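# Shut the rice cooker lid until it latches, then release

## Task

Push the rice cooker's lid shut so that it latches, and then take the hand off it.

## Robot and tools

Robot: two arms. left_arm carries a left hand and right_arm a right hand; the left hand is the mirror image of the right. Base poses in the scene frame: left_arm at (+0.025, +0.365, +0.047) m, quat_wxyz (+1.000, 0, 0, -0.023); right_arm at (+0.036, -0.306, +0.039) m, quat_wxyz (+1.000, 0, 0, +0.018). A two-camera stand sits on the floor behind the arms.

Scene frame: origin at table-top height, halfway between the arms' nominal bases. +z is up, +x points out over the table, and left_arm is on the +y side. Image left/right does not match arm names. Reported hand positions (metres) and orientations (quat_wxyz) use this frame and can be off by a few centimetres, more at long reach.

Hand point axes (right hand): +z runs along straight fingers toward the tips, +x crosses the palm away from the thumb, +y points out of the palm face (palm face at y = -0.062). Straight fingertips end about 0.12 m past the hand point; bending fingers swing their tips toward +y. A rigid mast on the palm side near the wrist (x +0.05 to +0.10, z -0.16 to -0.11, up to y = +0.06) can collide with things. For the left hand, +x points toward the thumb, so the mast's x signs flip. right_arm's elbow sags under load, so the hand rests lower than commanded; aim higher if needed.

Tool execute_actions. Argument actions: a list of actions run in sequence. Each action is a list of 1 to 15 rows; each row is one control step of 1/30 s, and if fewer than 15 rows are given the last one is held for the remaining steps, so each action lasts 0.5 s. Every row is one flat list of 48 numbers, all in [-1, 1], always covering both arms:
1-6: left_arm dx, dy, dz, rx, ry, rz.
7-22: left hand's 16 hinge goals.
23-24: left hand current_limit, speed.
25-30: right_arm dx, dy, dz, rx, ry, rz.
31-46: right hand's 16 hinge goals.
47-48: right hand current_limit, speed.

Arm numbers are offsets, not poses: displacement and rotation vector relative to that arm's Hand target as it stood when the action began, expressed in the Hand target's own axes. Scale: 1.0 equals 0.6 m of travel or 180 degrees of turn. All rows within one action are measured from that same starting target, not from the previous row; the next action starts from the new target, so repeating an offset keeps moving. All zeros re-requests the current target. Orientation commands are clipped to 40 degrees from the measured orientation each step. A hand often stops short of its target; if it stays short, send the remaining gap as a new offset. A very small offset may produce no motion. To stop pressing on something, command the target back past where the hand actually is.

Hand numbers are absolute goals, not offsets. The 16 hinges, in this order: index_mcp, index_abd, index_pip, index_dip, middle_mcp, middle_abd, middle_pip, middle_dip, ring_mcp, ring_abd, ring_pip, ring_dip, thumb_cmc, thumb_axl, thumb_mcp, thumb_ipl. Each value maps linearly between the hinge's two stops; moving toward -1 curls fingers toward the palm. Straight values: _mcp +0.75, _abd 0.00, _pip +0.58, _dip +0.70, thumb_cmc +0.71, thumb_axl +0.68, thumb_mcp +0.23, thumb_ipl +0.17. current_limit maps -1..+1 to 0..550 mA per motor (floor 11 mA); speed sets motor rate at (speed+1)/2 of 8.5 rad/s. Initial values: current_limit +0.4, speed -0.6; last written values persist. Zero is a real goal, so to keep a hand unchanged, resend its hand_goal, hand_current_limit and hand_speed.

Argument cameras: list of names (cam_head_left, cam_head_right, cam_high, cam_left_wrist, cam_right_wrist), ["all"] or []. If omitted, images come only with an empty actions list. An unknown name invalidates the call. All images are 672x504.

Tool zoom_image: camera (one of the five names) and region [x0, y0, x1, y1] in pixels, origin top-left, at most 504 by 504; only cameras in the most recent image set can be zoomed.

Tool finished_scene: optional scene (1). It ends the scene for good; call it only once the lid is latched and the hand has been withdrawn.

Results: per arm, end_effector_position and end_effector_quat_wxyz, Hand target (the clipped commanded pose that next offsets start from), joint positions, velocities (may read "within noise"), joint torques (include arm weight, noisy; numbers 3 and 4 wrap at ±28 N m). Per hand, one entry per motor in the order above: hand_goal, hand_measured, hand_current_ma, hand_state (moving, goal, blocked, overload), plus hand_current_limit and hand_speed. Motor temperatures and MOTOR HOT or OVER-TEMPERATURE FAULT lines may appear.

Cautions: do not slam the lid or strike the cooker or table hard; close it with a controlled push and release only once it has stopped. Keep the arms from touching each other, and never let one hand grip the other. Nothing may fall off the table. A finger motor drawing 495 mA or more for 5 s in total shuts down for 10 s, so avoid long hard squeezes. Pushing against an unreachable pose or holding the arm stretched out heats motors; at 100 °C that arm drops and stops. Arm stops lose any hand commands sent meanwhile. The scene keeps running while you think, holding the last command; smooth, low-effort motion is preferred. Loose objects may occasionally be nudged by outside pushes.

Each tool is called after "Emit:" in YAML: its name, and indented under it one key for each argument.

## Session

Emit:
execute_actions:
  actions: []
  cameras: ["all"]

Scene clock: 0.00 s.
left_arm: end_effector_position=(+0.6467, -0.1682, +0.3404) hand_goal=(+0.754, +0.000, +0.576, +0.696, +0.754, +0.000, +0.576, +0.696, +0.754, +0.000, +0.576, +0.696, +0.714, +0.678, +0.226, +0.168) hand_measured=(+0.754, +0.000, +0.576, +0.696, +0.754, +0.000, +0.576, +0.696, +0.754, +0.000, +0.576, +0.696, +0.714, +0.678, +0.226, +0.168) hand_current_ma=(+0, +0, +0, +0, +0, +0, +0, +0, +0, +0, +0, +0, +0, +0, +0, +0) hand_state=(goal, goal, goal, goal, goal, goal, goal, goal, goal, goal, goal, goal, goal, goal, goal, goal) hand_current_limit=0.40 hand_speed=-0.60 end_effector_quat_wxyz=(+0.348, +0.846, +0.403, +0.017) | right_arm: end_effector_position=(+0.6021, -0.5427, +0.2223) hand_goal=(+0.754, +0.000, +0.576, +0.696, +0.754, +0.000, +0.576, +0.696, +0.754, +0.000, +0.576, +0.696, +0.714, +0.678, +0.226, +0.168) hand_measured=(+0.754, +0.000, +0.576, +0.696, +0.754, +0.000, +0.576, +0.696, +0.754, +0.000, +0.576, +0.696, +0.714, +0.678, +0.226, +0.168) hand_current_ma=(+0, +0, +0, +0, +0, +0, +0, +0, +0, +0, +0, +0, +0, +0, +0, +0) hand_state=(goal, goal, goal, goal, goal, goal, goal, goal, goal, goal, goal, goal, goal, goal, goal, goal) hand_current_limit=0.40 hand_speed=-0.60 end_effector_quat_wxyz=(+0.002, +0.862, +0.504, +0.050)
Joint positions: left_arm=[-0.646 1.925 1.861 -0.832 0.248 -0.097] | right_arm=[-0.392 1.708 1.526 -1.322 -0.074 0.158]
Joint velocities: within noise
Joint torques (N m): no reading
Motor temperatures (°C): left_arm=[34 28 31 27 31 28] | right_arm=[27 28 27 28 23 27]
Heat: left arm: hottest waist 34 °C; right arm: hottest shoulder 28 °C.
Hand target: left_arm +0.6504, -0.1713, +0.3582; +0.362, +0.843, +0.398, +0.023 | right_arm +0.6081, -0.5450, +0.2256; +0.006, +0.862, +0.504, +0.053

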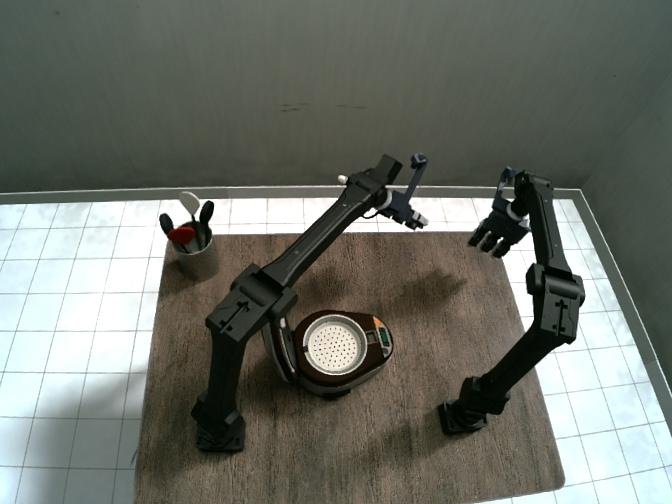

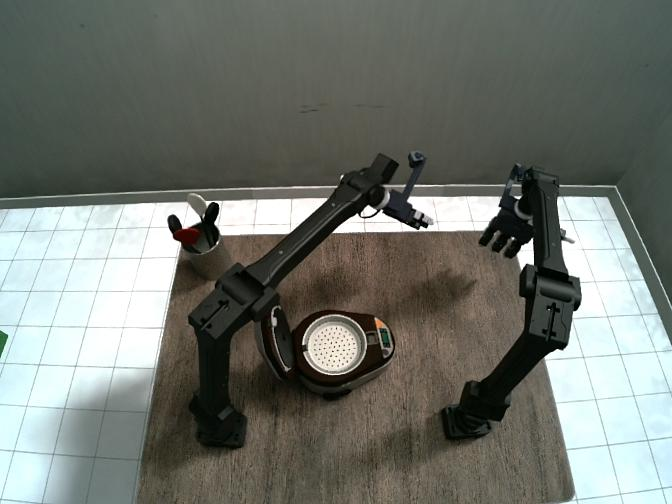

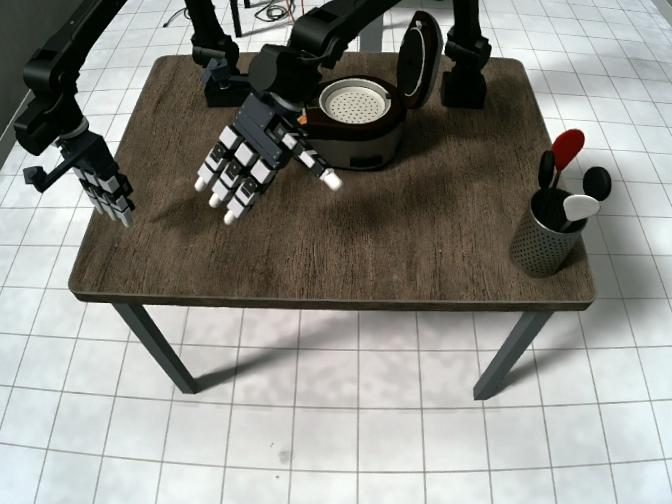

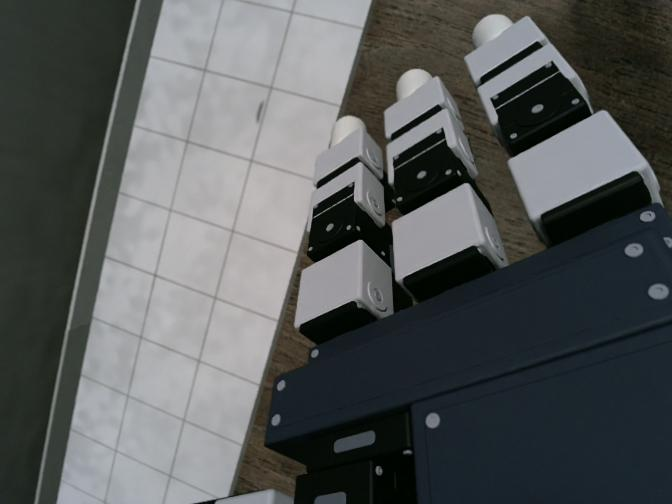

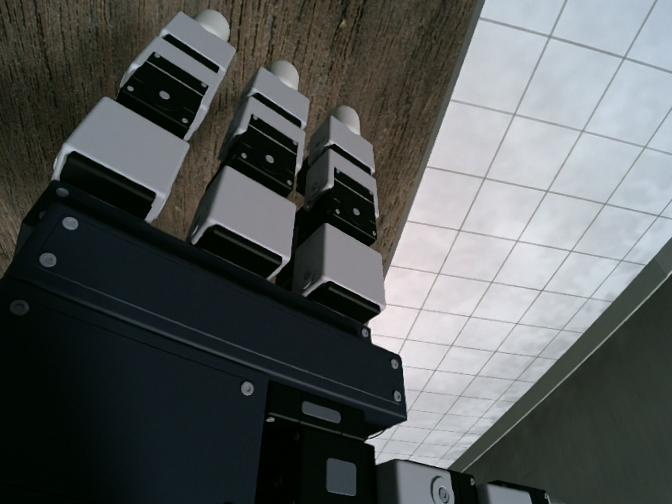

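Emit:
zoom_image:
  camera: "cam_head_right"
  region: [200, 250, 440, 430]

Emit:
zoom_image:
  camera: "cam_high"
  region: [280, 0, 500, 180]

Emit:
zoom_image:
  camera: "cam_head_left"
  region: [180, 250, 420, 430]

Scaled by 2.100 from the camera's 672x504 image, which has a finer 960x720 frame.

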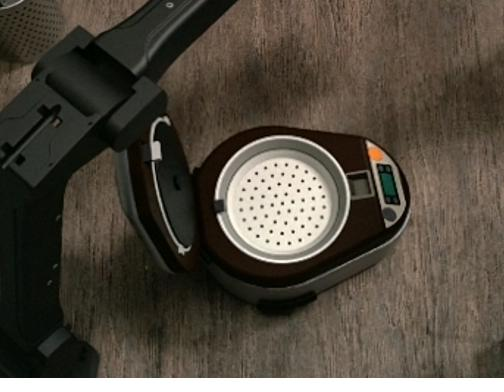

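Scaled by 2.291 from the camera's 672x504 image, which has a finer 960x720 frame.

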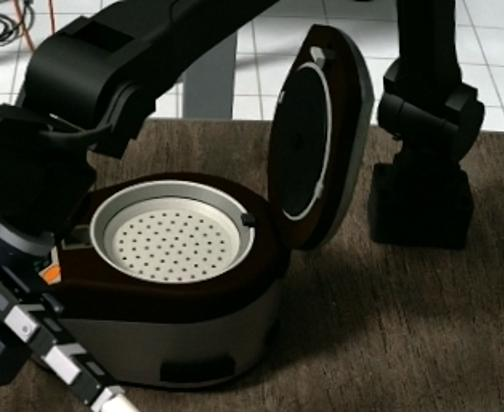

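Scaled by 2.100 from the camera's 672x504 image, which has a finer 960x720 frame.

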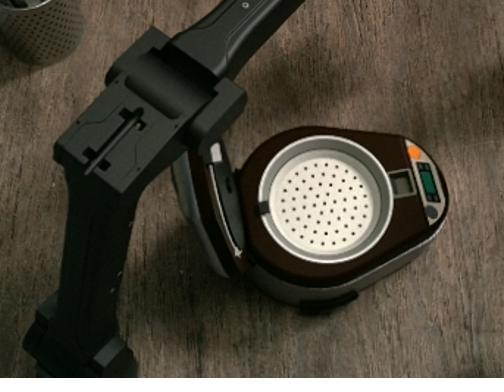

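Emit:
execute_actions:
  actions:
    - [[0.0919,0.005,-0.0268,-0.0055,0.014,-0.0164,0.754,0,0.576,0.696,0.754,0,0.576,0.696,0.754,0,0.576,0.696,0.714,0.678,0.226,0.168,0.4,-0.6,0.0556,-0.005,-0.02,0.002,0.0014,-0.022,0.3,0,0.3,0.5,0.3,0,0.3,0.5,0.3,0,0.3,0.5,0.714,0.678,0.226,0.168,0.4,-0.6],[0.1837,0.0099,-0.0536,-0.0111,0.0279,-0.0328,0.754,0,0.576,0.696,0.754,0,0.576,0.696,0.754,0,0.576,0.696,0.714,0.678,0.226,0.168,0.4,-0.6,0.111,-0.0097,-0.0413,0.0038,0.0028,-0.0442,0,0,0,0.4,0,0,0,0.4,0,0,0,0.4,0.714,0.678,0.226,0.168,0.4,-0.6]]
  cameras: []

Scene clock: 210.00 s.
left_arm: end_effector_position=(+0.7138, -0.0782, +0.3404) hand_goal=(+0.754, +0.000, +0.576, +0.696, +0.754, +0.000, +0.576, +0.696, +0.754, +0.000, +0.576, +0.696, +0.714, +0.678, +0.226, +0.168) hand_measured=(+0.756, +0.000, +0.576, +0.696, +0.756, +0.000, +0.576, +0.696, +0.756, +0.000, +0.576, +0.696, +0.718, +0.678, +0.224, +0.168) hand_current_ma=(+8, +0, +2, +0, +9, +0, +2, +0, +8, +0, +2, +0, +9, -2, -6, -1) hand_state=(goal, goal, goal, goal, goal, goal, goal, goal, goal, goal, goal, goal, goal, goal, goal, goal) hand_current_limit=0.40 hand_speed=-0.60 end_effector_quat_wxyz=(+0.346, +0.817, +0.460, +0.040) | right_arm: end_effector_position=(+0.6194, -0.4789, +0.2327) hand_goal=(+0.000, +0.000, +0.000, +0.400, +0.000, +0.000, +0.000, +0.400, +0.000, +0.000, +0.000, +0.400, +0.714, +0.678, +0.226, +0.168) hand_measured=(+0.020, +0.000, +0.006, +0.404, +0.020, +0.000, +0.006, +0.404, +0.018, +0.000, +0.008, +0.404, +0.714, +0.678, +0.224, +0.168) hand_current_ma=(+33, +0, +6, +3, +32, +0, +6, +3, +28, +0, +8, +3, +0, +0, -2, +0) hand_state=(goal, goal, goal, goal, goal, goal, goal, goal, goal, goal, goal, goal, goal, goal, goal, goal) hand_current_limit=0.40 hand_speed=-0.60 end_effector_quat_wxyz=(-0.013, +0.826, +0.561, +0.040)
Joint positions: left_arm=[-0.509 1.925 1.861 -0.832 0.249 -0.097] | right_arm=[-0.29 1.708 1.561 -1.391 -0.078 0.124]
Joint torques (N m): left_arm=[1.55 -25 10.59 2.39 0.19 -0.01] | right_arm=[-1.61 -15.21 12.38 0.24 -0.02 -0.22]
Motor temperatures (°C): left_arm=[33 38 42 26 28 27] | right_arm=[27 30 34 26 23 25]
Heat: left arm: hottest elbow 42 °C; right arm: hottest elbow 34 °C.
Hand target: left_arm +0.7188, -0.0790, +0.3582; +0.359, +0.813, +0.456, +0.048 | right_arm +0.6330, -0.4852, +0.2555; +0.002, +0.825, +0.563, +0.053
Off the commanded pose: left_arm 0.019 m, 2 deg | right_arm 0.027 m, 2 deg.
No camera images: "cameras" was empty.

Emit:
execute_actions:
  actions:
    - [[0.3619,-0.0011,-0.1233,-0.0222,0.0559,-0.0656,0.754,0,0.576,0.696,0.754,0,0.576,0.696,0.754,0,0.576,0.696,0.714,0.678,0.226,0.168,0.4,-0.6,0.22,-0.026,-0.067,0.0076,0.0057,-0.0884,-0.479,0,-0.591,0.043,-0.479,0,-0.591,0.043,-0.479,0,-0.591,0.043,0.714,0.678,0.226,0.168,0.4,-0.6]]
    - [[0.3619,-0.0011,-0.1233,-0.0222,0.0559,-0.0656,0.754,0,0.576,0.696,0.754,0,0.576,0.696,0.754,0,0.576,0.696,0.714,0.678,0.226,0.168,0.4,-0.6,0.222,-0.011,-0.067,0.0076,0.0057,-0.0884,-0.479,0,-0.591,0.043,-0.479,0,-0.591,0.043,-0.479,0,-0.591,0.043,0.714,0.678,0.226,0.168,0.4,-0.6]]
    - [[0.3619,-0.0011,-0.1233,-0.0222,0.0559,-0.0656,0.754,0,0.576,0.696,0.754,0,0.576,0.696,0.754,0,0.576,0.696,0.714,0.678,0.226,0.168,0.4,-0.6,0.2225,0.004,-0.067,0.0076,0.0057,-0.0884,-0.479,0,-0.591,0.043,-0.479,0,-0.591,0.043,-0.479,0,-0.591,0.043,0.714,0.678,0.226,0.168,0.4,-0.6]]
    - [[0.3619,-0.0011,-0.1233,-0.0222,0.0559,-0.0656,0.754,0,0.576,0.696,0.754,0,0.576,0.696,0.754,0,0.576,0.696,0.714,0.678,0.226,0.168,0.4,-0.6,0.222,0.019,-0.067,0.0076,0.0057,-0.0884,-0.479,0,-0.591,0.043,-0.479,0,-0.591,0.043,-0.479,0,-0.591,0.043,0.714,0.678,0.226,0.168,0.4,-0.6]]
    - [[0.3619,-0.0011,-0.1233,-0.0222,0.0559,-0.0656,0.754,0,0.576,0.696,0.754,0,0.576,0.696,0.754,0,0.576,0.696,0.714,0.678,0.226,0.168,0.4,-0.6,0.2207,0.034,-0.067,0.0076,0.0057,-0.0884,-0.479,0,-0.591,0.043,-0.479,0,-0.591,0.043,-0.479,0,-0.591,0.043,0.714,0.678,0.226,0.168,0.4,-0.6]]
  cameras: ["cam_head_left", "cam_head_right", "cam_high"]

Scene clock: 233.27 s.
left_arm: end_effector_position=(+0.5761, +0.9565, +0.3358) hand_goal=(+0.754, +0.000, +0.576, +0.696, +0.754, +0.000, +0.576, +0.696, +0.754, +0.000, +0.576, +0.696, +0.714, +0.678, +0.226, +0.168) hand_measured=(+0.758, +0.000, +0.576, +0.696, +0.758, +0.000, +0.576, +0.696, +0.758, +0.000, +0.576, +0.696, +0.718, +0.678, +0.224, +0.168) hand_current_ma=(+10, +1, +2, +0, +10, +1, +2, +0, +9, +1, +2, +0, +10, -2, -11, -1) hand_state=(goal, goal, goal, goal, goal, goal, goal, goal, goal, goal, goal, goal, goal, goal, goal, goal) hand_current_limit=0.40 hand_speed=-0.60 end_effector_quat_wxyz=(+0.239, +0.332, +0.878, +0.250) | right_arm: end_effector_position=(+0.5066, +0.1238, +0.4957) hand_goal=(-0.478, +0.000, -0.590, +0.044, -0.478, +0.000, -0.590, +0.044, -0.478, +0.000, -0.590, +0.044, +0.714, +0.678, +0.226, +0.168) hand_measured=(-0.458, +0.000, -0.588, +0.046, -0.458, +0.000, -0.588, +0.046, -0.462, +0.000, -0.588, +0.046, +0.714, +0.678, +0.222, +0.168) hand_current_ma=(+32, +0, +1, +2, +31, +0, +1, +2, +26, +0, +2, +2, +0, +0, -3, +0) hand_state=(goal, goal, goal, goal, goal, goal, goal, goal, goal, goal, goal, goal, goal, goal, goal, goal) hand_current_limit=0.40 hand_speed=-0.60 end_effector_quat_wxyz=(+0.039, +0.273, +0.947, +0.163)
Joint positions: left_arm=[0.885 1.9 1.814 -0.818 0.251 -0.098] | right_arm=[0.672 1.684 2.128 -1.697 -0.112 -0.285]
Joint torques (N m): left_arm=[2.32 -23.24 13.03 2.03 0.12 0] | right_arm=[-2.14 -13.98 12.55 0.98 -0.28 -0.18]
Heat: left arm: hottest elbow 41 °C; right arm: hottest elbow 34 °C.
Hand target: left_arm +0.5802, +0.9713, +0.3582; +0.244, +0.328, +0.872, +0.268 | right_arm +0.5159, +0.1233, +0.5128; -0.033, +0.270, +0.961, +0.042
Off the commanded pose: left_arm 0.027 m, 2 deg | right_arm 0.019 m, 16 deg.
joint sent to its limit (right arm) — joint 4 (wrist pitch), lower limit. The joint targets are off in orientation, not in position.
Images, in order (width x height): cam_head_left 672x504, cam_head_right 672x504, cam_high 672x504.

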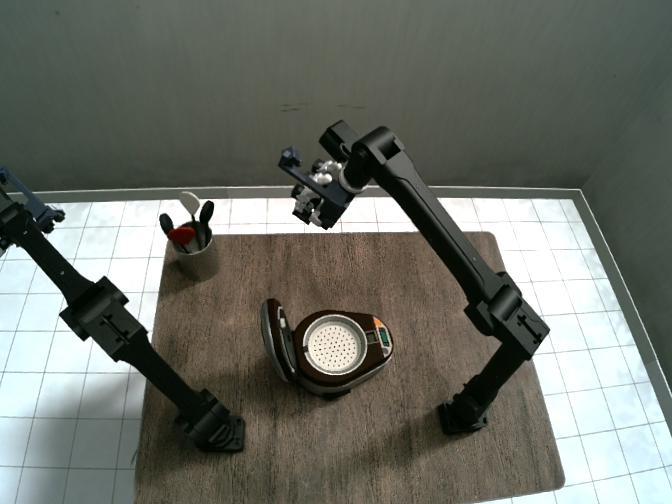

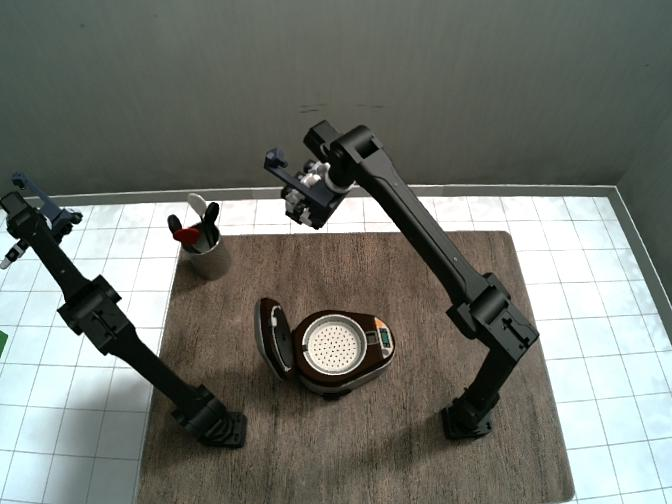

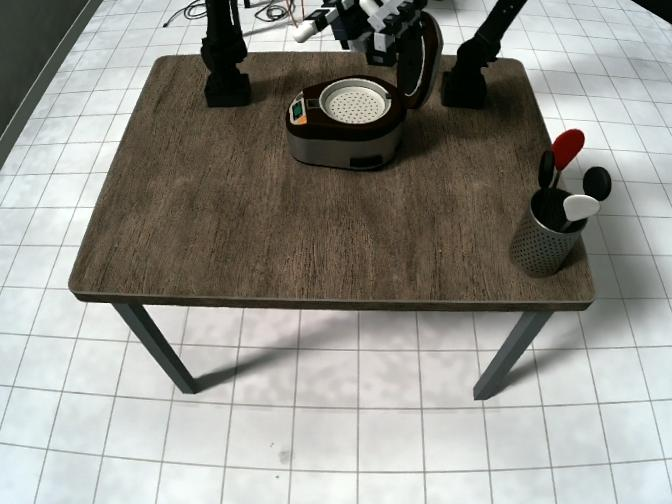

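Emit:
zoom_image:
  camera: "cam_head_right"
  region: [240, 280, 410, 410]

Emit:
zoom_image:
  camera: "cam_head_left"
  region: [240, 280, 410, 410]

Emit:
zoom_image:
  camera: "cam_high"
  region: [280, 0, 460, 180]

Scaled by 2.965 from the camera's 672x504 image, which has a finer 960x720 frame.

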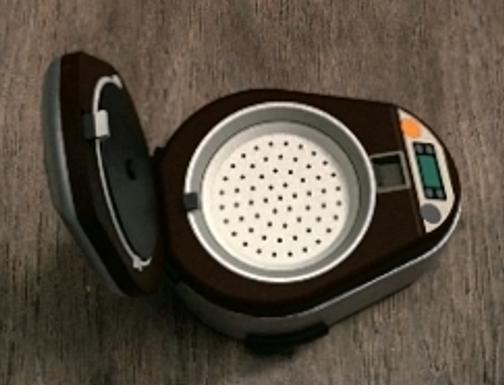

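Scaled by 2.965 from the camera's 672x504 image, which has a finer 960x720 frame.

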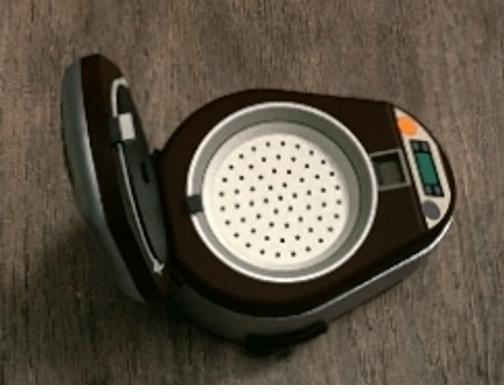

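Scaled by 2.800 from the camera's 672x504 image, which has a finer 960x720 frame.

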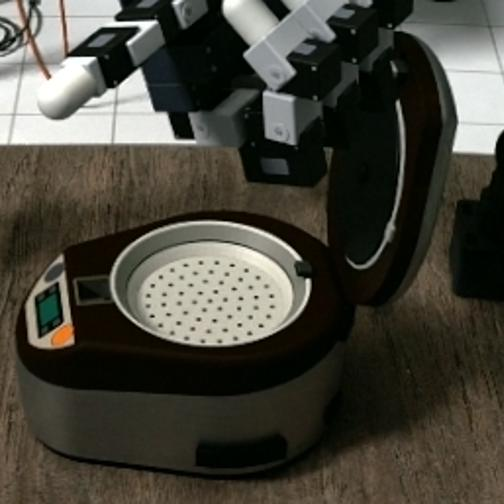

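Emit:
execute_actions:
  actions:
    - [[0,0,0,0,0,0,0.754,0,0.576,0.696,0.754,0,0.576,0.696,0.754,0,0.576,0.696,0.714,0.678,0.226,0.168,0.4,-0.6,0.2037,0.041,0.0272,-0.0275,0.0009,-0.0761,-0.479,0,-0.591,0.043,-0.479,0,-0.591,0.043,-0.479,0,-0.591,0.043,0.714,0.678,0.226,0.168,0.4,-0.6]]
    - [[0,0,0,0,0,0,0.754,0,0.576,0.696,0.754,0,0.576,0.696,0.754,0,0.576,0.696,0.714,0.678,0.226,0.168,0.4,-0.6,0.1883,0.0855,0.0332,-0.0275,0.0009,-0.0761,-0.479,0,-0.591,0.043,-0.479,0,-0.591,0.043,-0.479,0,-0.591,0.043,0.714,0.678,0.226,0.168,0.4,-0.6]]
    - [[0,0,0,0,0,0,0.754,0,0.576,0.696,0.754,0,0.576,0.696,0.754,0,0.576,0.696,0.714,0.678,0.226,0.168,0.4,-0.6,0.163,0.1243,0.0428,-0.0275,0.0009,-0.0761,-0.479,0,-0.591,0.043,-0.479,0,-0.591,0.043,-0.479,0,-0.591,0.043,0.714,0.678,0.226,0.168,0.4,-0.6]]
  cameras: ["cam_head_left", "cam_head_right", "cam_high", "cam_right_wrist"]

Scene clock: 304.63 s.
left_arm: end_effector_position=(+0.5762, +0.9585, +0.3411) hand_goal=(+0.754, +0.000, +0.576, +0.696, +0.754, +0.000, +0.576, +0.696, +0.754, +0.000, +0.576, +0.696, +0.714, +0.678, +0.226, +0.168) hand_measured=(+0.758, +0.000, +0.576, +0.696, +0.758, +0.000, +0.576, +0.696, +0.758, +0.000, +0.576, +0.696, +0.718, +0.678, +0.224, +0.168) hand_current_ma=(+10, +1, +2, +0, +10, +1, +2, +0, +9, +1, +2, +0, +10, -2, -11, -1) hand_state=(goal, goal, goal, goal, goal, goal, goal, goal, goal, goal, goal, goal, goal, goal, goal, goal) hand_current_limit=0.40 hand_speed=-0.60 end_effector_quat_wxyz=(+0.241, +0.331, +0.877, +0.254) | right_arm: end_effector_position=(+0.2313, +0.3748, +0.4866) hand_goal=(-0.478, +0.000, -0.590, +0.044, -0.478, +0.000, -0.590, +0.044, -0.478, +0.000, -0.590, +0.044, +0.714, +0.678, +0.226, +0.168) hand_measured=(-0.460, +0.000, -0.588, +0.046, -0.460, +0.000, -0.588, +0.046, -0.462, +0.000, -0.588, +0.046, +0.716, +0.678, +0.222, +0.168) hand_current_ma=(+29, +0, +1, +2, +28, +0, +1, +2, +25, +0, +2, +2, +2, +0, -3, +0) hand_state=(goal, goal, goal, goal, goal, goal, goal, goal, goal, goal, goal, goal, goal, goal, goal, goal) hand_current_limit=0.40 hand_speed=-0.60 end_effector_quat_wxyz=(+0.015, -0.080, +0.979, +0.185)
Joint positions: left_arm=[0.886 1.9 1.823 -0.818 0.251 -0.098] | right_arm=[1.201 1.888 2.372 -1.701 -0.119 -0.476]
Joint torques (N m): left_arm=[2.08 -22.65 12.94 1.95 0.09 0] | right_arm=[-2.02 -16.32 12.31 1.21 -0.25 -0.26]
Motor temperatures (°C): left_arm=[33 33 42 25 27 27] | right_arm=[27 30 36 26 23 24]
Heat: left arm: hottest elbow 42 °C; right arm: hottest elbow 36 °C.
Hand target: left_arm +0.5803, +0.9712, +0.3583; +0.244, +0.328, +0.872, +0.268 | right_arm +0.2401, +0.3798, +0.5002; +0.014, -0.082, +0.981, +0.173
Off the commanded pose: left_arm 0.022 m, 2 deg | right_arm 0.017 m, 1 deg.
joint sent to its limit (right arm) — joint 4 (wrist pitch), lower limit. The joint targets are off in orientation, not in position.
camera_calibration:
cam_right_wrist: T_world_to_cam=[[0.652278, 0.709307, 0.267241, -0.515601], [0.520311, -0.675383, 0.522623, -0.167609], [0.55119, -0.201847, -0.809597, 0.466296], [0, 0, 0, 1]] pos_world=[0.166506, 0.346639, 0.602898]
Images, in order (width x height): cam_head_left 672x504, cam_head_right 672x504, cam_high 672x504, cam_right_wrist 672x504.

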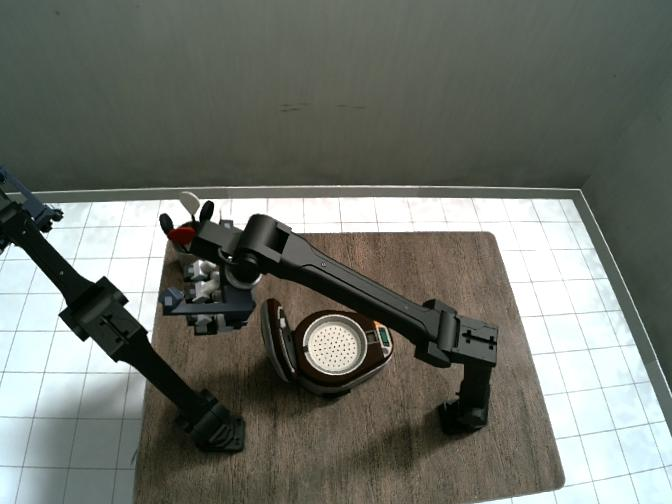

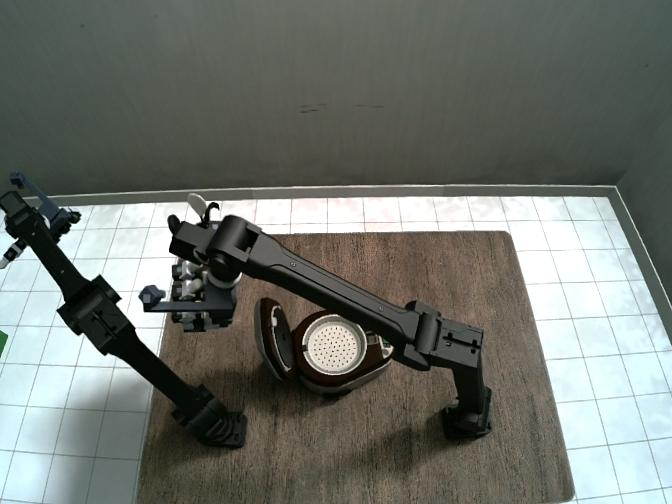

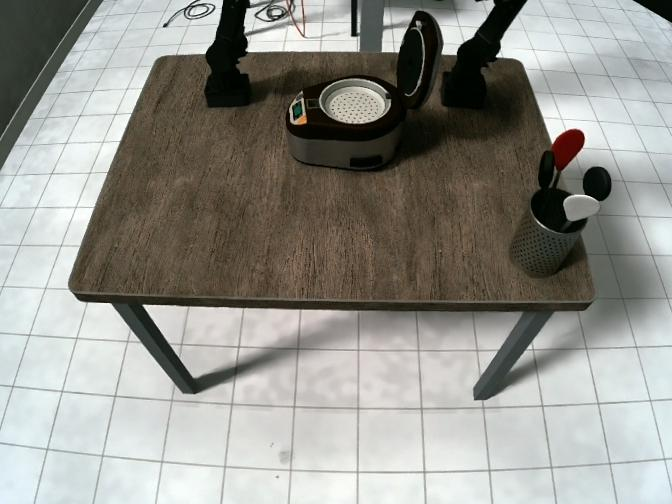

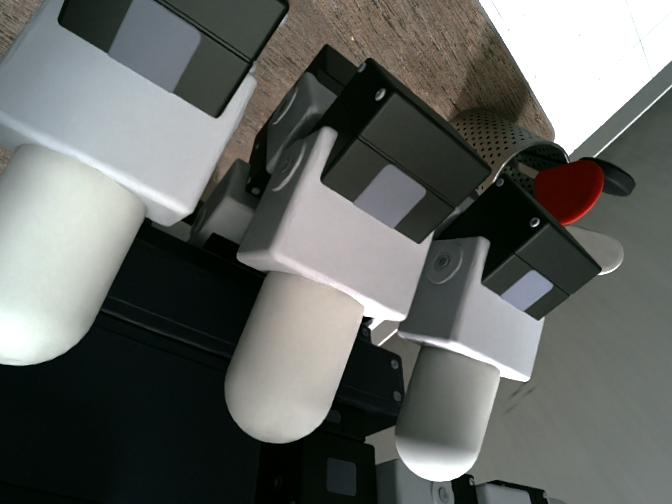

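Emit:
zoom_image:
  camera: "cam_head_right"
  region: [130, 210, 310, 400]

Emit:
zoom_image:
  camera: "cam_head_left"
  region: [150, 210, 330, 400]

Scaled by 2.653 from the camera's 672x504 image, which has a finer 960x720 frame.

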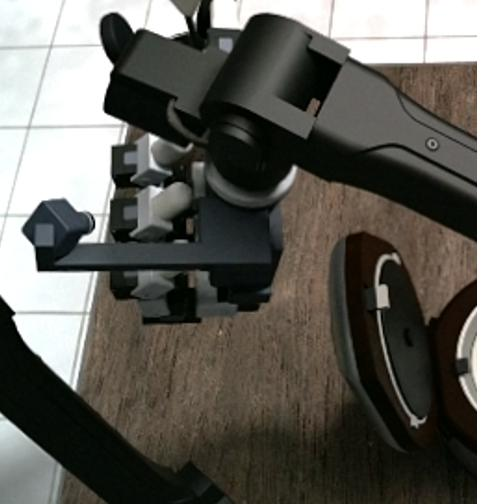

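Scaled by 2.653 from the camera's 672x504 image, which has a finer 960x720 frame.

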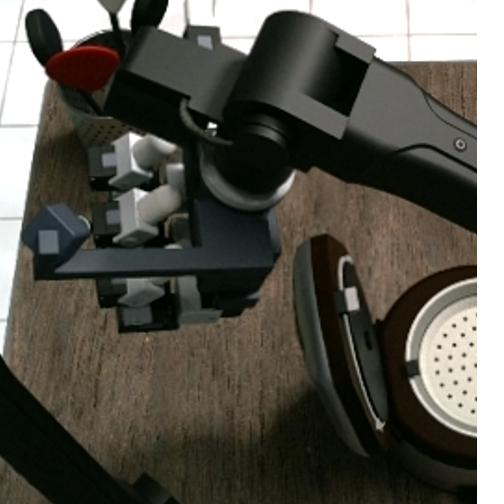

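Emit:
execute_actions:
  actions:
    - [[0,0,0,0,0,0,0.754,0,0.576,0.696,0.754,0,0.576,0.696,0.754,0,0.576,0.696,0.714,0.678,0.226,0.168,0.4,-0.6,-0.0044,0.0264,0.063,0,0,0,-0.479,0,-0.591,0.043,-0.479,0,-0.591,0.043,-0.479,0,-0.591,0.043,0.714,0.678,0.226,0.168,0.4,-0.6]]
    - [[0,0,0,0,0,0,0.754,0,0.576,0.696,0.754,0,0.576,0.696,0.754,0,0.576,0.696,0.714,0.678,0.226,0.168,0.4,-0.6,0.0047,-0.0282,0.0783,0,0,0,-0.479,0,-0.591,0.043,-0.479,0,-0.591,0.043,-0.479,0,-0.591,0.043,0.714,0.678,0.226,0.168,0.4,-0.6]]
    - [[0,0,0,0,0,0,0.754,0,0.576,0.696,0.754,0,0.576,0.696,0.754,0,0.576,0.696,0.714,0.678,0.226,0.168,0.4,-0.6,0.0043,-0.0259,0.0721,0,0,0,-0.479,0,-0.591,0.043,-0.479,0,-0.591,0.043,-0.479,0,-0.591,0.043,0.714,0.678,0.226,0.168,0.4,-0.6]]
  cameras: ["cam_head_left", "cam_head_right", "cam_high"]

Scene clock: 339.07 s.
left_arm: end_effector_position=(+0.5762, +0.9585, +0.3411) hand_goal=(+0.754, +0.000, +0.576, +0.696, +0.754, +0.000, +0.576, +0.696, +0.754, +0.000, +0.576, +0.696, +0.714, +0.678, +0.226, +0.168) hand_measured=(+0.758, +0.000, +0.576, +0.696, +0.758, +0.000, +0.576, +0.696, +0.758, +0.000, +0.576, +0.696, +0.718, +0.678, +0.224, +0.168) hand_current_ma=(+10, +1, +2, +0, +10, +1, +2, +0, +9, +1, +2, +0, +10, -2, -11, -1) hand_state=(goal, goal, goal, goal, goal, goal, goal, goal, goal, goal, goal, goal, goal, goal, goal, goal) hand_current_limit=0.40 hand_speed=-0.60 end_effector_quat_wxyz=(+0.241, +0.331, +0.877, +0.254) | right_arm: end_effector_position=(+0.2437, +0.4070, +0.3783) hand_goal=(-0.478, +0.000, -0.590, +0.044, -0.478, +0.000, -0.590, +0.044, -0.478, +0.000, -0.590, +0.044, +0.714, +0.678, +0.226, +0.168) hand_measured=(-0.460, +0.000, -0.588, +0.046, -0.460, +0.000, -0.588, +0.046, -0.462, +0.000, -0.588, +0.046, +0.716, +0.678, +0.222, +0.168) hand_current_ma=(+28, +0, +1, +2, +27, +0, +1, +2, +23, +0, +2, +2, +2, +0, -3, +0) hand_state=(goal, goal, goal, goal, goal, goal, goal, goal, goal, goal, goal, goal, goal, goal, goal, goal) hand_current_limit=0.40 hand_speed=-0.60 end_effector_quat_wxyz=(+0.014, -0.079, +0.982, +0.173)
Joint positions: left_arm=[0.886 1.9 1.823 -0.818 0.251 -0.098] | right_arm=[1.201 1.895 2.092 -1.436 -0.113 -0.476]
Joint torques (N m): left_arm=[2.08 -22.65 12.96 1.98 0.1 0.01] | right_arm=[-0.79 -19.25 8.01 1.98 -0.2 -0.15]
Heat: left arm: hottest elbow 46 °C; right arm: hottest elbow 39 °C.
Hand target: left_arm +0.5803, +0.9712, +0.3583; +0.244, +0.328, +0.872, +0.268 | right_arm +0.2401, +0.4079, +0.3739; +0.014, -0.082, +0.981, +0.173
Off the commanded pose: left_arm 0.022 m, 2 deg | right_arm 0.006 m, 0 deg.
Images, in order (width x height): cam_head_left 672x504, cam_head_right 672x504, cam_high 672x504.

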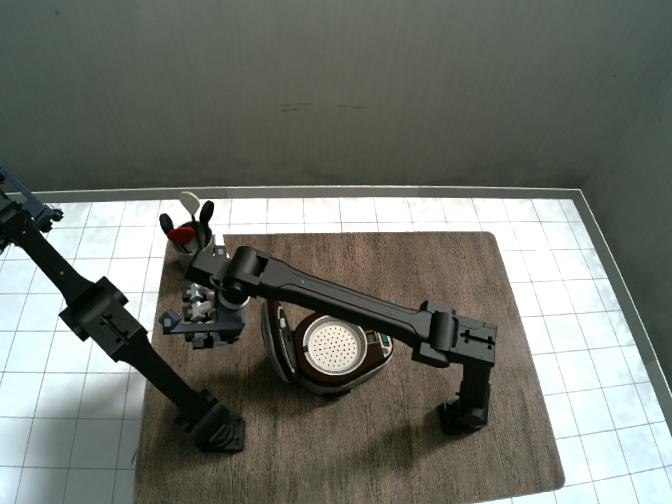

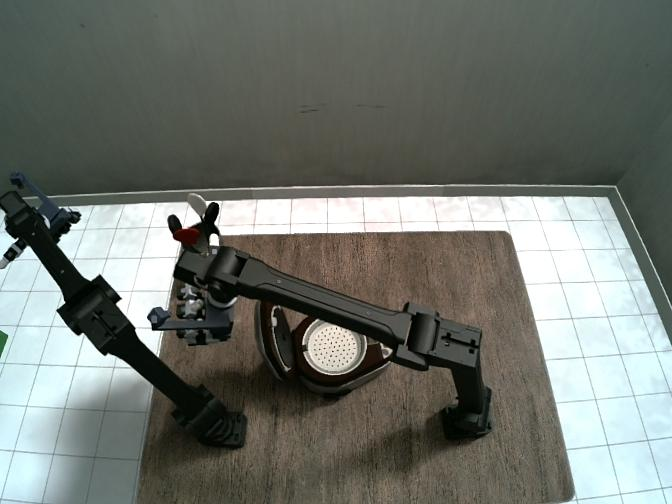

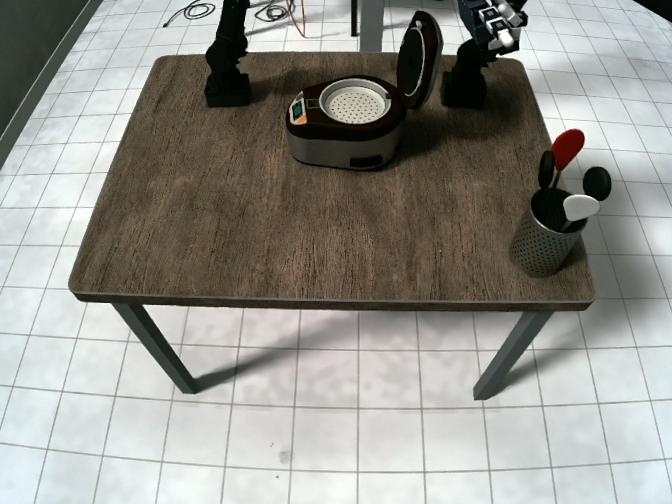

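Emit:
zoom_image:
  camera: "cam_high"
  region: [380, 0, 540, 120]

Emit:
zoom_image:
  camera: "cam_head_right"
  region: [140, 230, 310, 390]

Scaled by 3.150 from the camera's 672x504 image, which has a finer 960x720 frame.

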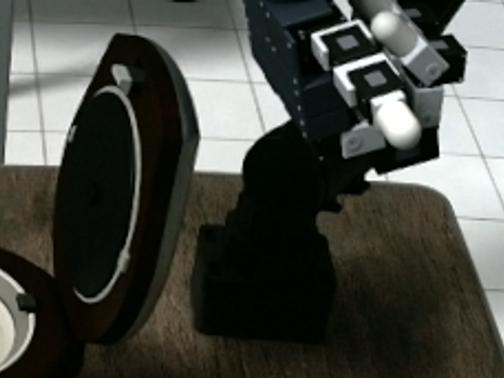

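Scaled by 2.965 from the camera's 672x504 image, which has a finer 960x720 frame.

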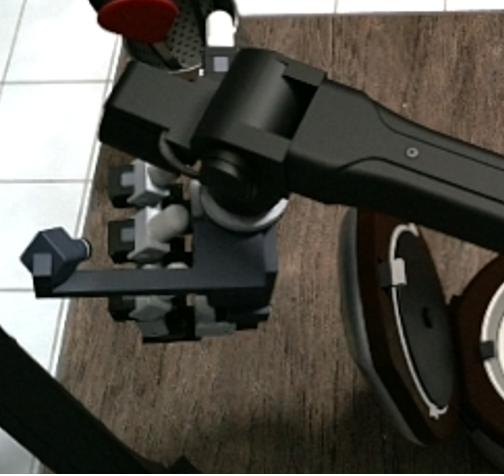

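Emit:
execute_actions:
  actions:
    - [[0,0,0,0,0,0,0.754,0,0.576,0.696,0.754,0,0.576,0.696,0.754,0,0.576,0.696,0.714,0.678,0.226,0.168,0.4,-0.6,0,-0.0392,-0.0141,0,0,0,-0.479,0,-0.591,0.043,-0.479,0,-0.591,0.043,-0.479,0,-0.591,0.043,0.714,0.678,0.226,0.168,0.4,-0.6]]
    - [[0,0,0,0,0,0,0.754,0,0.576,0.696,0.754,0,0.576,0.696,0.754,0,0.576,0.696,0.714,0.678,0.226,0.168,0.4,-0.6,0,-0.0392,-0.0141,0,0,0,-0.479,0,-0.591,0.043,-0.479,0,-0.591,0.043,-0.479,0,-0.591,0.043,0.714,0.678,0.226,0.168,0.4,-0.6]]
  cameras: ["cam_head_right", "cam_high"]

Emit:
zoom_image:
  camera: "cam_high"
  region: [380, 0, 540, 120]

Emit:
zoom_image:
  camera: "cam_head_right"
  region: [140, 230, 310, 390]

Scene clock: 357.97 s.
left_arm: end_effector_position=(+0.5762, +0.9585, +0.3411) hand_goal=(+0.754, +0.000, +0.576, +0.696, +0.754, +0.000, +0.576, +0.696, +0.754, +0.000, +0.576, +0.696, +0.714, +0.678, +0.226, +0.168) hand_measured=(+0.758, +0.000, +0.576, +0.696, +0.758, +0.000, +0.576, +0.696, +0.758, +0.000, +0.576, +0.696, +0.718, +0.678, +0.224, +0.168) hand_current_ma=(+10, +1, +2, +0, +10, +1, +2, +0, +9, +1, +2, +0, +10, -2, -11, -1) hand_state=(goal, goal, goal, goal, goal, goal, goal, goal, goal, goal, goal, goal, goal, goal, goal, goal) hand_current_limit=0.40 hand_speed=-0.60 end_effector_quat_wxyz=(+0.241, +0.331, +0.877, +0.254) | right_arm: end_effector_position=(+0.2422, +0.3613, +0.3799) hand_goal=(-0.478, +0.000, -0.590, +0.044, -0.478, +0.000, -0.590, +0.044, -0.478, +0.000, -0.590, +0.044, +0.714, +0.678, +0.226, +0.168) hand_measured=(-0.460, +0.000, -0.588, +0.046, -0.460, +0.000, -0.588, +0.046, -0.462, +0.000, -0.588, +0.046, +0.716, +0.678, +0.222, +0.168) hand_current_ma=(+28, +0, +1, +2, +27, +0, +1, +2, +23, +0, +2, +2, +2, +0, -3, +0) hand_state=(goal, goal, goal, goal, goal, goal, goal, goal, goal, goal, goal, goal, goal, goal, goal, goal) hand_current_limit=0.40 hand_speed=-0.60 end_effector_quat_wxyz=(+0.014, -0.083, +0.981, +0.174)
Joint positions: left_arm=[0.886 1.9 1.823 -0.818 0.251 -0.098] | right_arm=[1.175 1.761 1.903 -1.383 -0.123 -0.508]
Joint torques (N m): left_arm=[2.08 -22.71 12.98 1.95 0.09 0] | right_arm=[-1.61 -17.26 7.73 1.87 -0.41 -0.24]
Motor temperatures (°C): left_arm=[32 33 48 25 27 27] | right_arm=[27 32 37 26 23 24]
Heat: left arm: hottest elbow 48 °C; right arm: hottest elbow 37 °C.
Hand target: left_arm +0.5803, +0.9712, +0.3583; +0.244, +0.328, +0.872, +0.268 | right_arm +0.2478, +0.3586, +0.3741; +0.015, -0.082, +0.981, +0.173
Off the commanded pose: left_arm 0.022 m, 2 deg | right_arm 0.009 m, 0 deg.
Images, in order (width x height): cam_head_right 672x504, cam_high 672x504.

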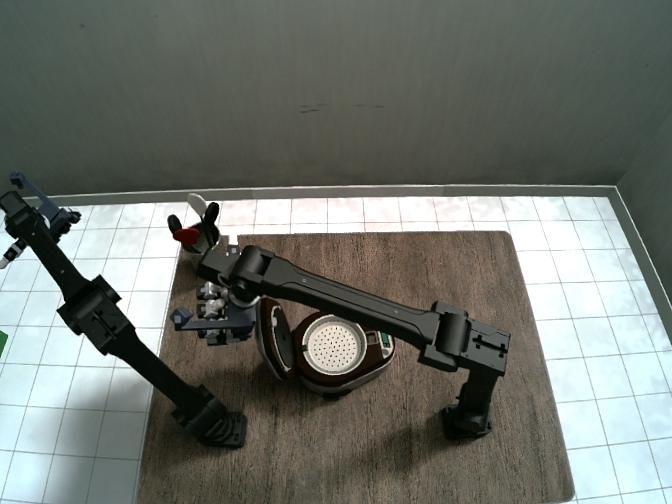

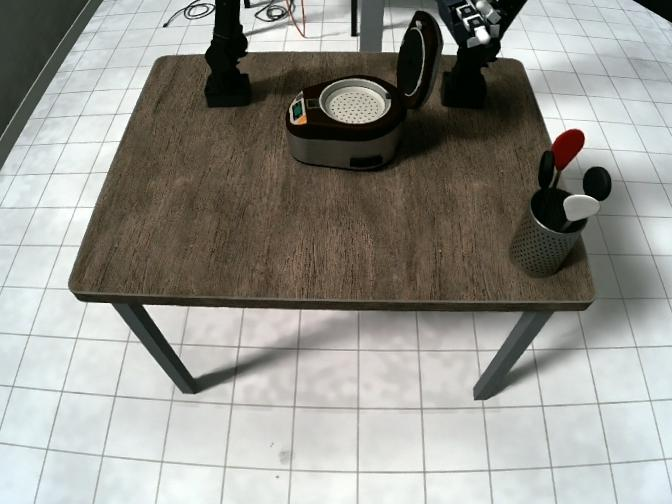

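Scaled by 3.150 from the camera's 672x504 image, which has a finer 960x720 frame.

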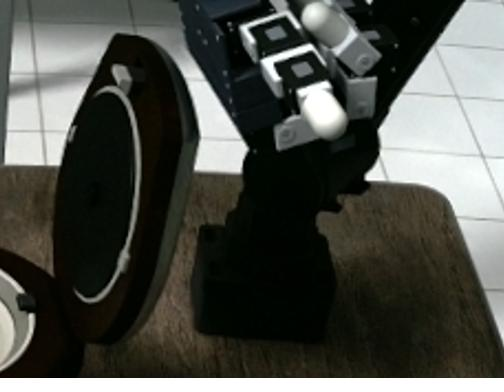

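Scaled by 2.965 from the camera's 672x504 image, which has a finer 960x720 frame.

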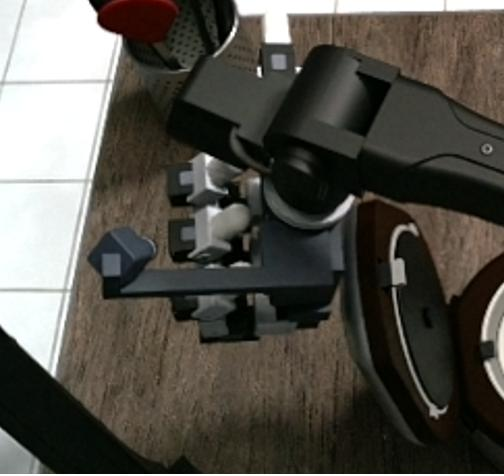

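Emit:
execute_actions:
  actions:
    - [[0,0,0,0,0,0,0.754,0,0.576,0.696,0.754,0,0.576,0.696,0.754,0,0.576,0.696,0.714,0.678,0.226,0.168,0.4,-0.6,0,-0.0282,-0.0101,0,0,0,-0.479,0,-0.591,0.043,-0.479,0,-0.591,0.043,-0.479,0,-0.591,0.043,0.714,0.678,0.226,0.168,0.4,-0.6]]
    - [[0,0,0,0,0,0,0.754,0,0.576,0.696,0.754,0,0.576,0.696,0.754,0,0.576,0.696,0.714,0.678,0.226,0.168,0.4,-0.6,0,-0.0282,-0.0101,0,0,0,-0.479,0,-0.591,0.043,-0.479,0,-0.591,0.043,-0.479,0,-0.591,0.043,0.714,0.678,0.226,0.168,0.4,-0.6]]
    - [[0,0,0,0,0,0,0.754,0,0.576,0.696,0.754,0,0.576,0.696,0.754,0,0.576,0.696,0.714,0.678,0.226,0.168,0.4,-0.6,0,-0.0282,-0.0101,0,0,0,-0.479,0,-0.591,0.043,-0.479,0,-0.591,0.043,-0.479,0,-0.591,0.043,0.714,0.678,0.226,0.168,0.4,-0.6]]
  cameras: ["cam_head_right", "cam_high"]

Emit:
zoom_image:
  camera: "cam_high"
  region: [360, 0, 520, 120]

Emit:
zoom_image:
  camera: "cam_head_right"
  region: [170, 230, 340, 390]

Scene clock: 374.13 s.
left_arm: end_effector_position=(+0.5762, +0.9585, +0.3411) hand_goal=(+0.754, +0.000, +0.576, +0.696, +0.754, +0.000, +0.576, +0.696, +0.754, +0.000, +0.576, +0.696, +0.714, +0.678, +0.226, +0.168) hand_measured=(+0.758, +0.000, +0.576, +0.696, +0.758, +0.000, +0.576, +0.696, +0.758, +0.000, +0.576, +0.696, +0.718, +0.678, +0.224, +0.168) hand_current_ma=(+10, +1, +2, +0, +10, +1, +2, +0, +9, +1, +2, +0, +10, -2, -11, -1) hand_state=(goal, goal, goal, goal, goal, goal, goal, goal, goal, goal, goal, goal, goal, goal, goal, goal) hand_current_limit=0.40 hand_speed=-0.60 end_effector_quat_wxyz=(+0.241, +0.331, +0.877, +0.254) | right_arm: end_effector_position=(+0.2436, +0.3152, +0.3926) hand_goal=(-0.478, +0.000, -0.590, +0.044, -0.478, +0.000, -0.590, +0.044, -0.478, +0.000, -0.590, +0.044, +0.714, +0.678, +0.226, +0.168) hand_measured=(-0.460, +0.000, -0.588, +0.046, -0.460, +0.000, -0.588, +0.046, -0.462, +0.000, -0.588, +0.046, +0.718, +0.678, +0.222, +0.168) hand_current_ma=(+28, +0, +1, +2, +27, +0, +1, +2, +23, +0, +1, +2, +2, +0, -3, +0) hand_state=(goal, goal, goal, goal, goal, goal, goal, goal, goal, goal, goal, goal, goal, goal, goal, goal) hand_current_limit=0.40 hand_speed=-0.60 end_effector_quat_wxyz=(+0.016, -0.086, +0.978, +0.191)
Joint positions: left_arm=[0.886 1.9 1.823 -0.818 0.251 -0.098] | right_arm=[1.137 1.627 1.748 -1.335 -0.147 -0.547]
Joint torques (N m): left_arm=[1.96 -22.71 12.94 1.92 0.09 0] | right_arm=[-2.67 -14.45 7.05 1.37 -0.13 -0.25]
Heat: left arm: hottest elbow 48 °C; right arm: hottest elbow 35 °C.
Hand target: left_arm +0.5803, +0.9712, +0.3583; +0.244, +0.328, +0.872, +0.268 | right_arm +0.2563, +0.3053, +0.3739; +0.014, -0.082, +0.981, +0.173
Off the commanded pose: left_arm 0.022 m, 2 deg | right_arm 0.025 m, 2 deg.
Images, in order (width x height): cam_head_right 672x504, cam_high 672x504.

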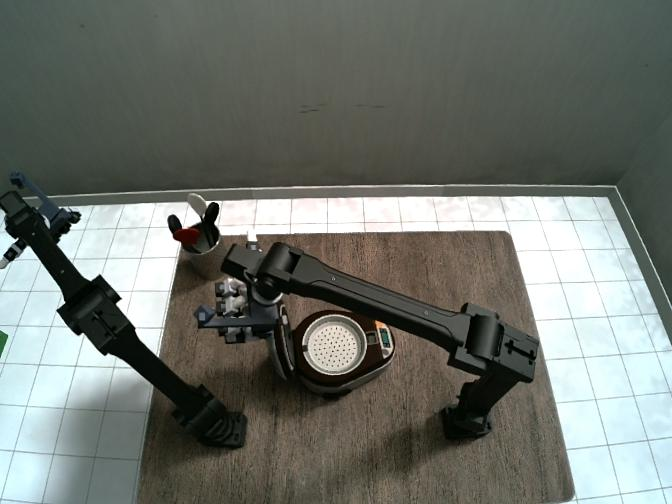

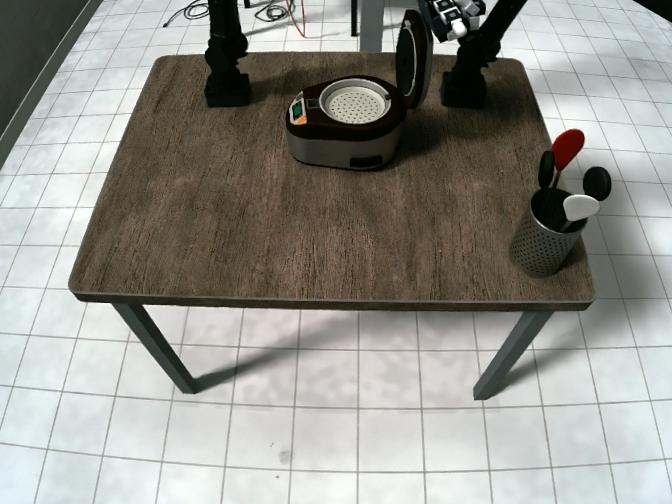

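Scaled by 3.150 from the camera's 672x504 image, which has a finer 960x720 frame.

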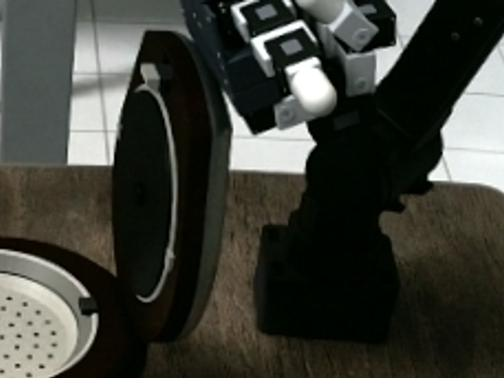

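Scaled by 2.965 from the camera's 672x504 image, which has a finer 960x720 frame.

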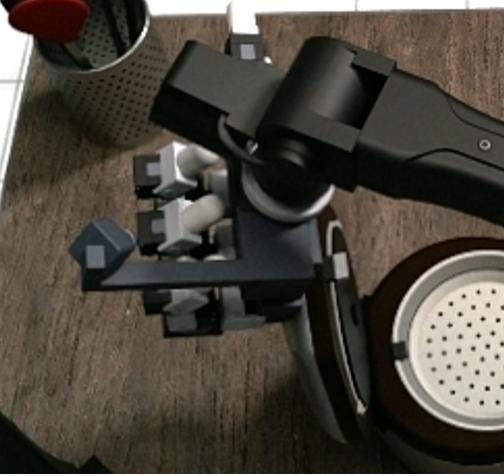

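Emit:
execute_actions:
  actions:
    - [[0,0,0,0,0,0,0.754,0,0.576,0.696,0.754,0,0.576,0.696,0.754,0,0.576,0.696,0.714,0.678,0.226,0.168,0.4,-0.6,0.0012,-0.046,0.0047,0,0,0,-0.479,0,-0.591,0.043,-0.479,0,-0.591,0.043,-0.479,0,-0.591,0.043,0.714,0.678,0.226,0.168,0.4,-0.6]]
    - [[0,0,0,0,0,0,0.754,0,0.576,0.696,0.754,0,0.576,0.696,0.754,0,0.576,0.696,0.714,0.678,0.226,0.168,0.4,-0.6,0.0005,-0.0498,-0.009,0,0,0,-0.479,0,-0.591,0.043,-0.479,0,-0.591,0.043,-0.479,0,-0.591,0.043,0.714,0.678,0.226,0.168,0.4,-0.6]]
  cameras: ["cam_head_right", "cam_high"]

Emit:
zoom_image:
  camera: "cam_high"
  region: [360, 0, 520, 120]

Emit:
zoom_image:
  camera: "cam_head_right"
  region: [170, 230, 340, 390]

Scene clock: 398.20 s.
left_arm: end_effector_position=(+0.5762, +0.9585, +0.3411) hand_goal=(+0.754, +0.000, +0.576, +0.696, +0.754, +0.000, +0.576, +0.696, +0.754, +0.000, +0.576, +0.696, +0.714, +0.678, +0.226, +0.168) hand_measured=(+0.758, +0.000, +0.576, +0.696, +0.758, +0.000, +0.576, +0.696, +0.758, +0.000, +0.576, +0.696, +0.718, +0.678, +0.224, +0.168) hand_current_ma=(+10, +1, +2, +0, +10, +1, +2, +0, +9, +1, +2, +0, +10, -2, -11, -1) hand_state=(goal, goal, goal, goal, goal, goal, goal, goal, goal, goal, goal, goal, goal, goal, goal, goal) hand_current_limit=0.40 hand_speed=-0.60 end_effector_quat_wxyz=(+0.241, +0.331, +0.877, +0.254) | right_arm: end_effector_position=(+0.2561, +0.2561, +0.3800) hand_goal=(-0.478, +0.000, -0.590, +0.044, -0.478, +0.000, -0.590, +0.044, -0.478, +0.000, -0.590, +0.044, +0.714, +0.678, +0.226, +0.168) hand_measured=(-0.460, +0.000, -0.588, +0.046, -0.460, +0.000, -0.588, +0.046, -0.462, +0.000, -0.588, +0.046, +0.718, +0.678, +0.222, +0.168) hand_current_ma=(+28, +0, +1, +2, +27, +0, +1, +2, +23, +0, +1, +2, +2, +0, -3, +0) hand_state=(goal, goal, goal, goal, goal, goal, goal, goal, goal, goal, goal, goal, goal, goal, goal, goal) hand_current_limit=0.40 hand_speed=-0.60 end_effector_quat_wxyz=(+0.019, -0.084, +0.978, +0.192)
Joint positions: left_arm=[0.886 1.9 1.823 -0.818 0.251 -0.098] | right_arm=[1.065 1.492 1.557 -1.283 -0.168 -0.612]
Joint torques (N m): left_arm=[2.08 -22.65 12.96 1.95 0.09 0] | right_arm=[-2.49 -11.4 7.51 1.33 -0.18 -0.27]
Heat: left arm: hottest elbow 49 °C; right arm: hottest elbow 34 °C.
Hand target: left_arm +0.5803, +0.9712, +0.3583; +0.244, +0.328, +0.872, +0.268 | right_arm +0.2647, +0.2510, +0.3568; +0.014, -0.082, +0.981, +0.173
Off the commanded pose: left_arm 0.022 m, 2 deg | right_arm 0.025 m, 2 deg.
Images, in order (width x height): cam_head_right 672x504, cam_high 672x504.

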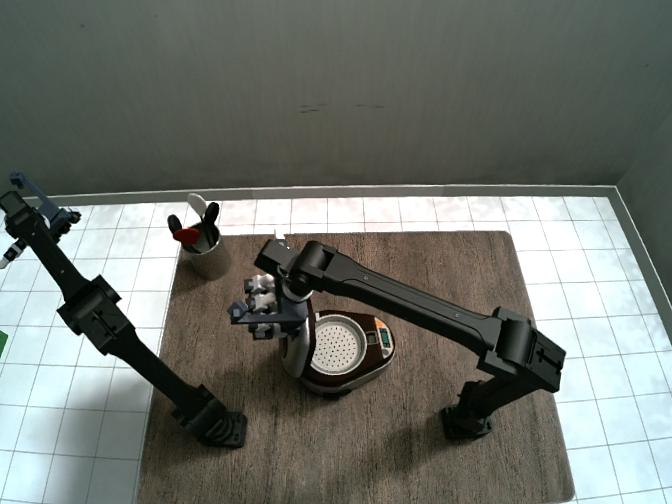

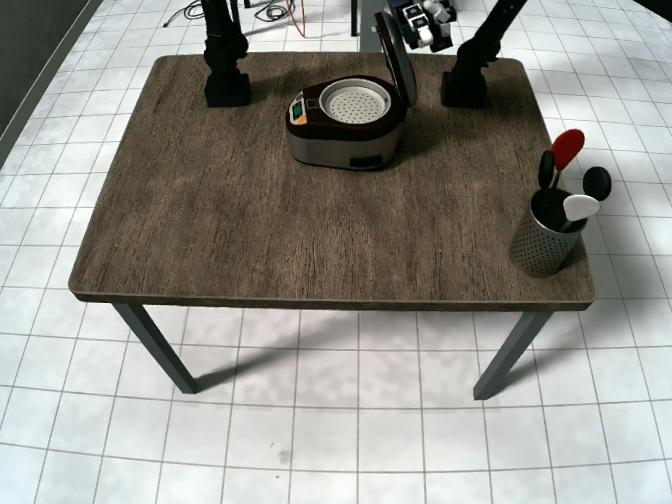

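Scaled by 3.150 from the camera's 672x504 image, which has a finer 960x720 frame.

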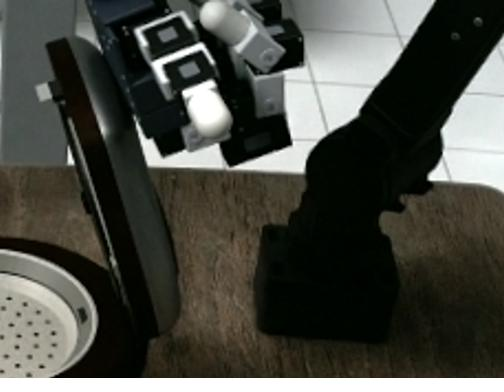

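Scaled by 2.965 from the camera's 672x504 image, which has a finer 960x720 frame.

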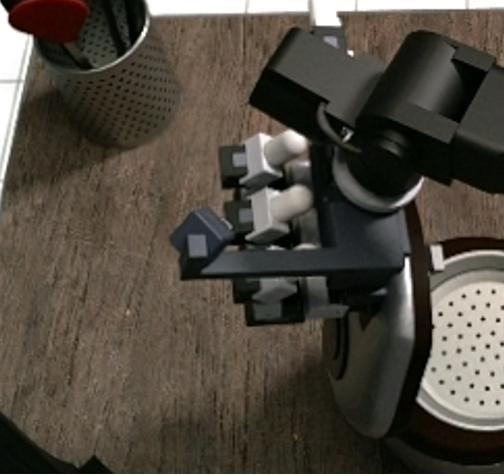

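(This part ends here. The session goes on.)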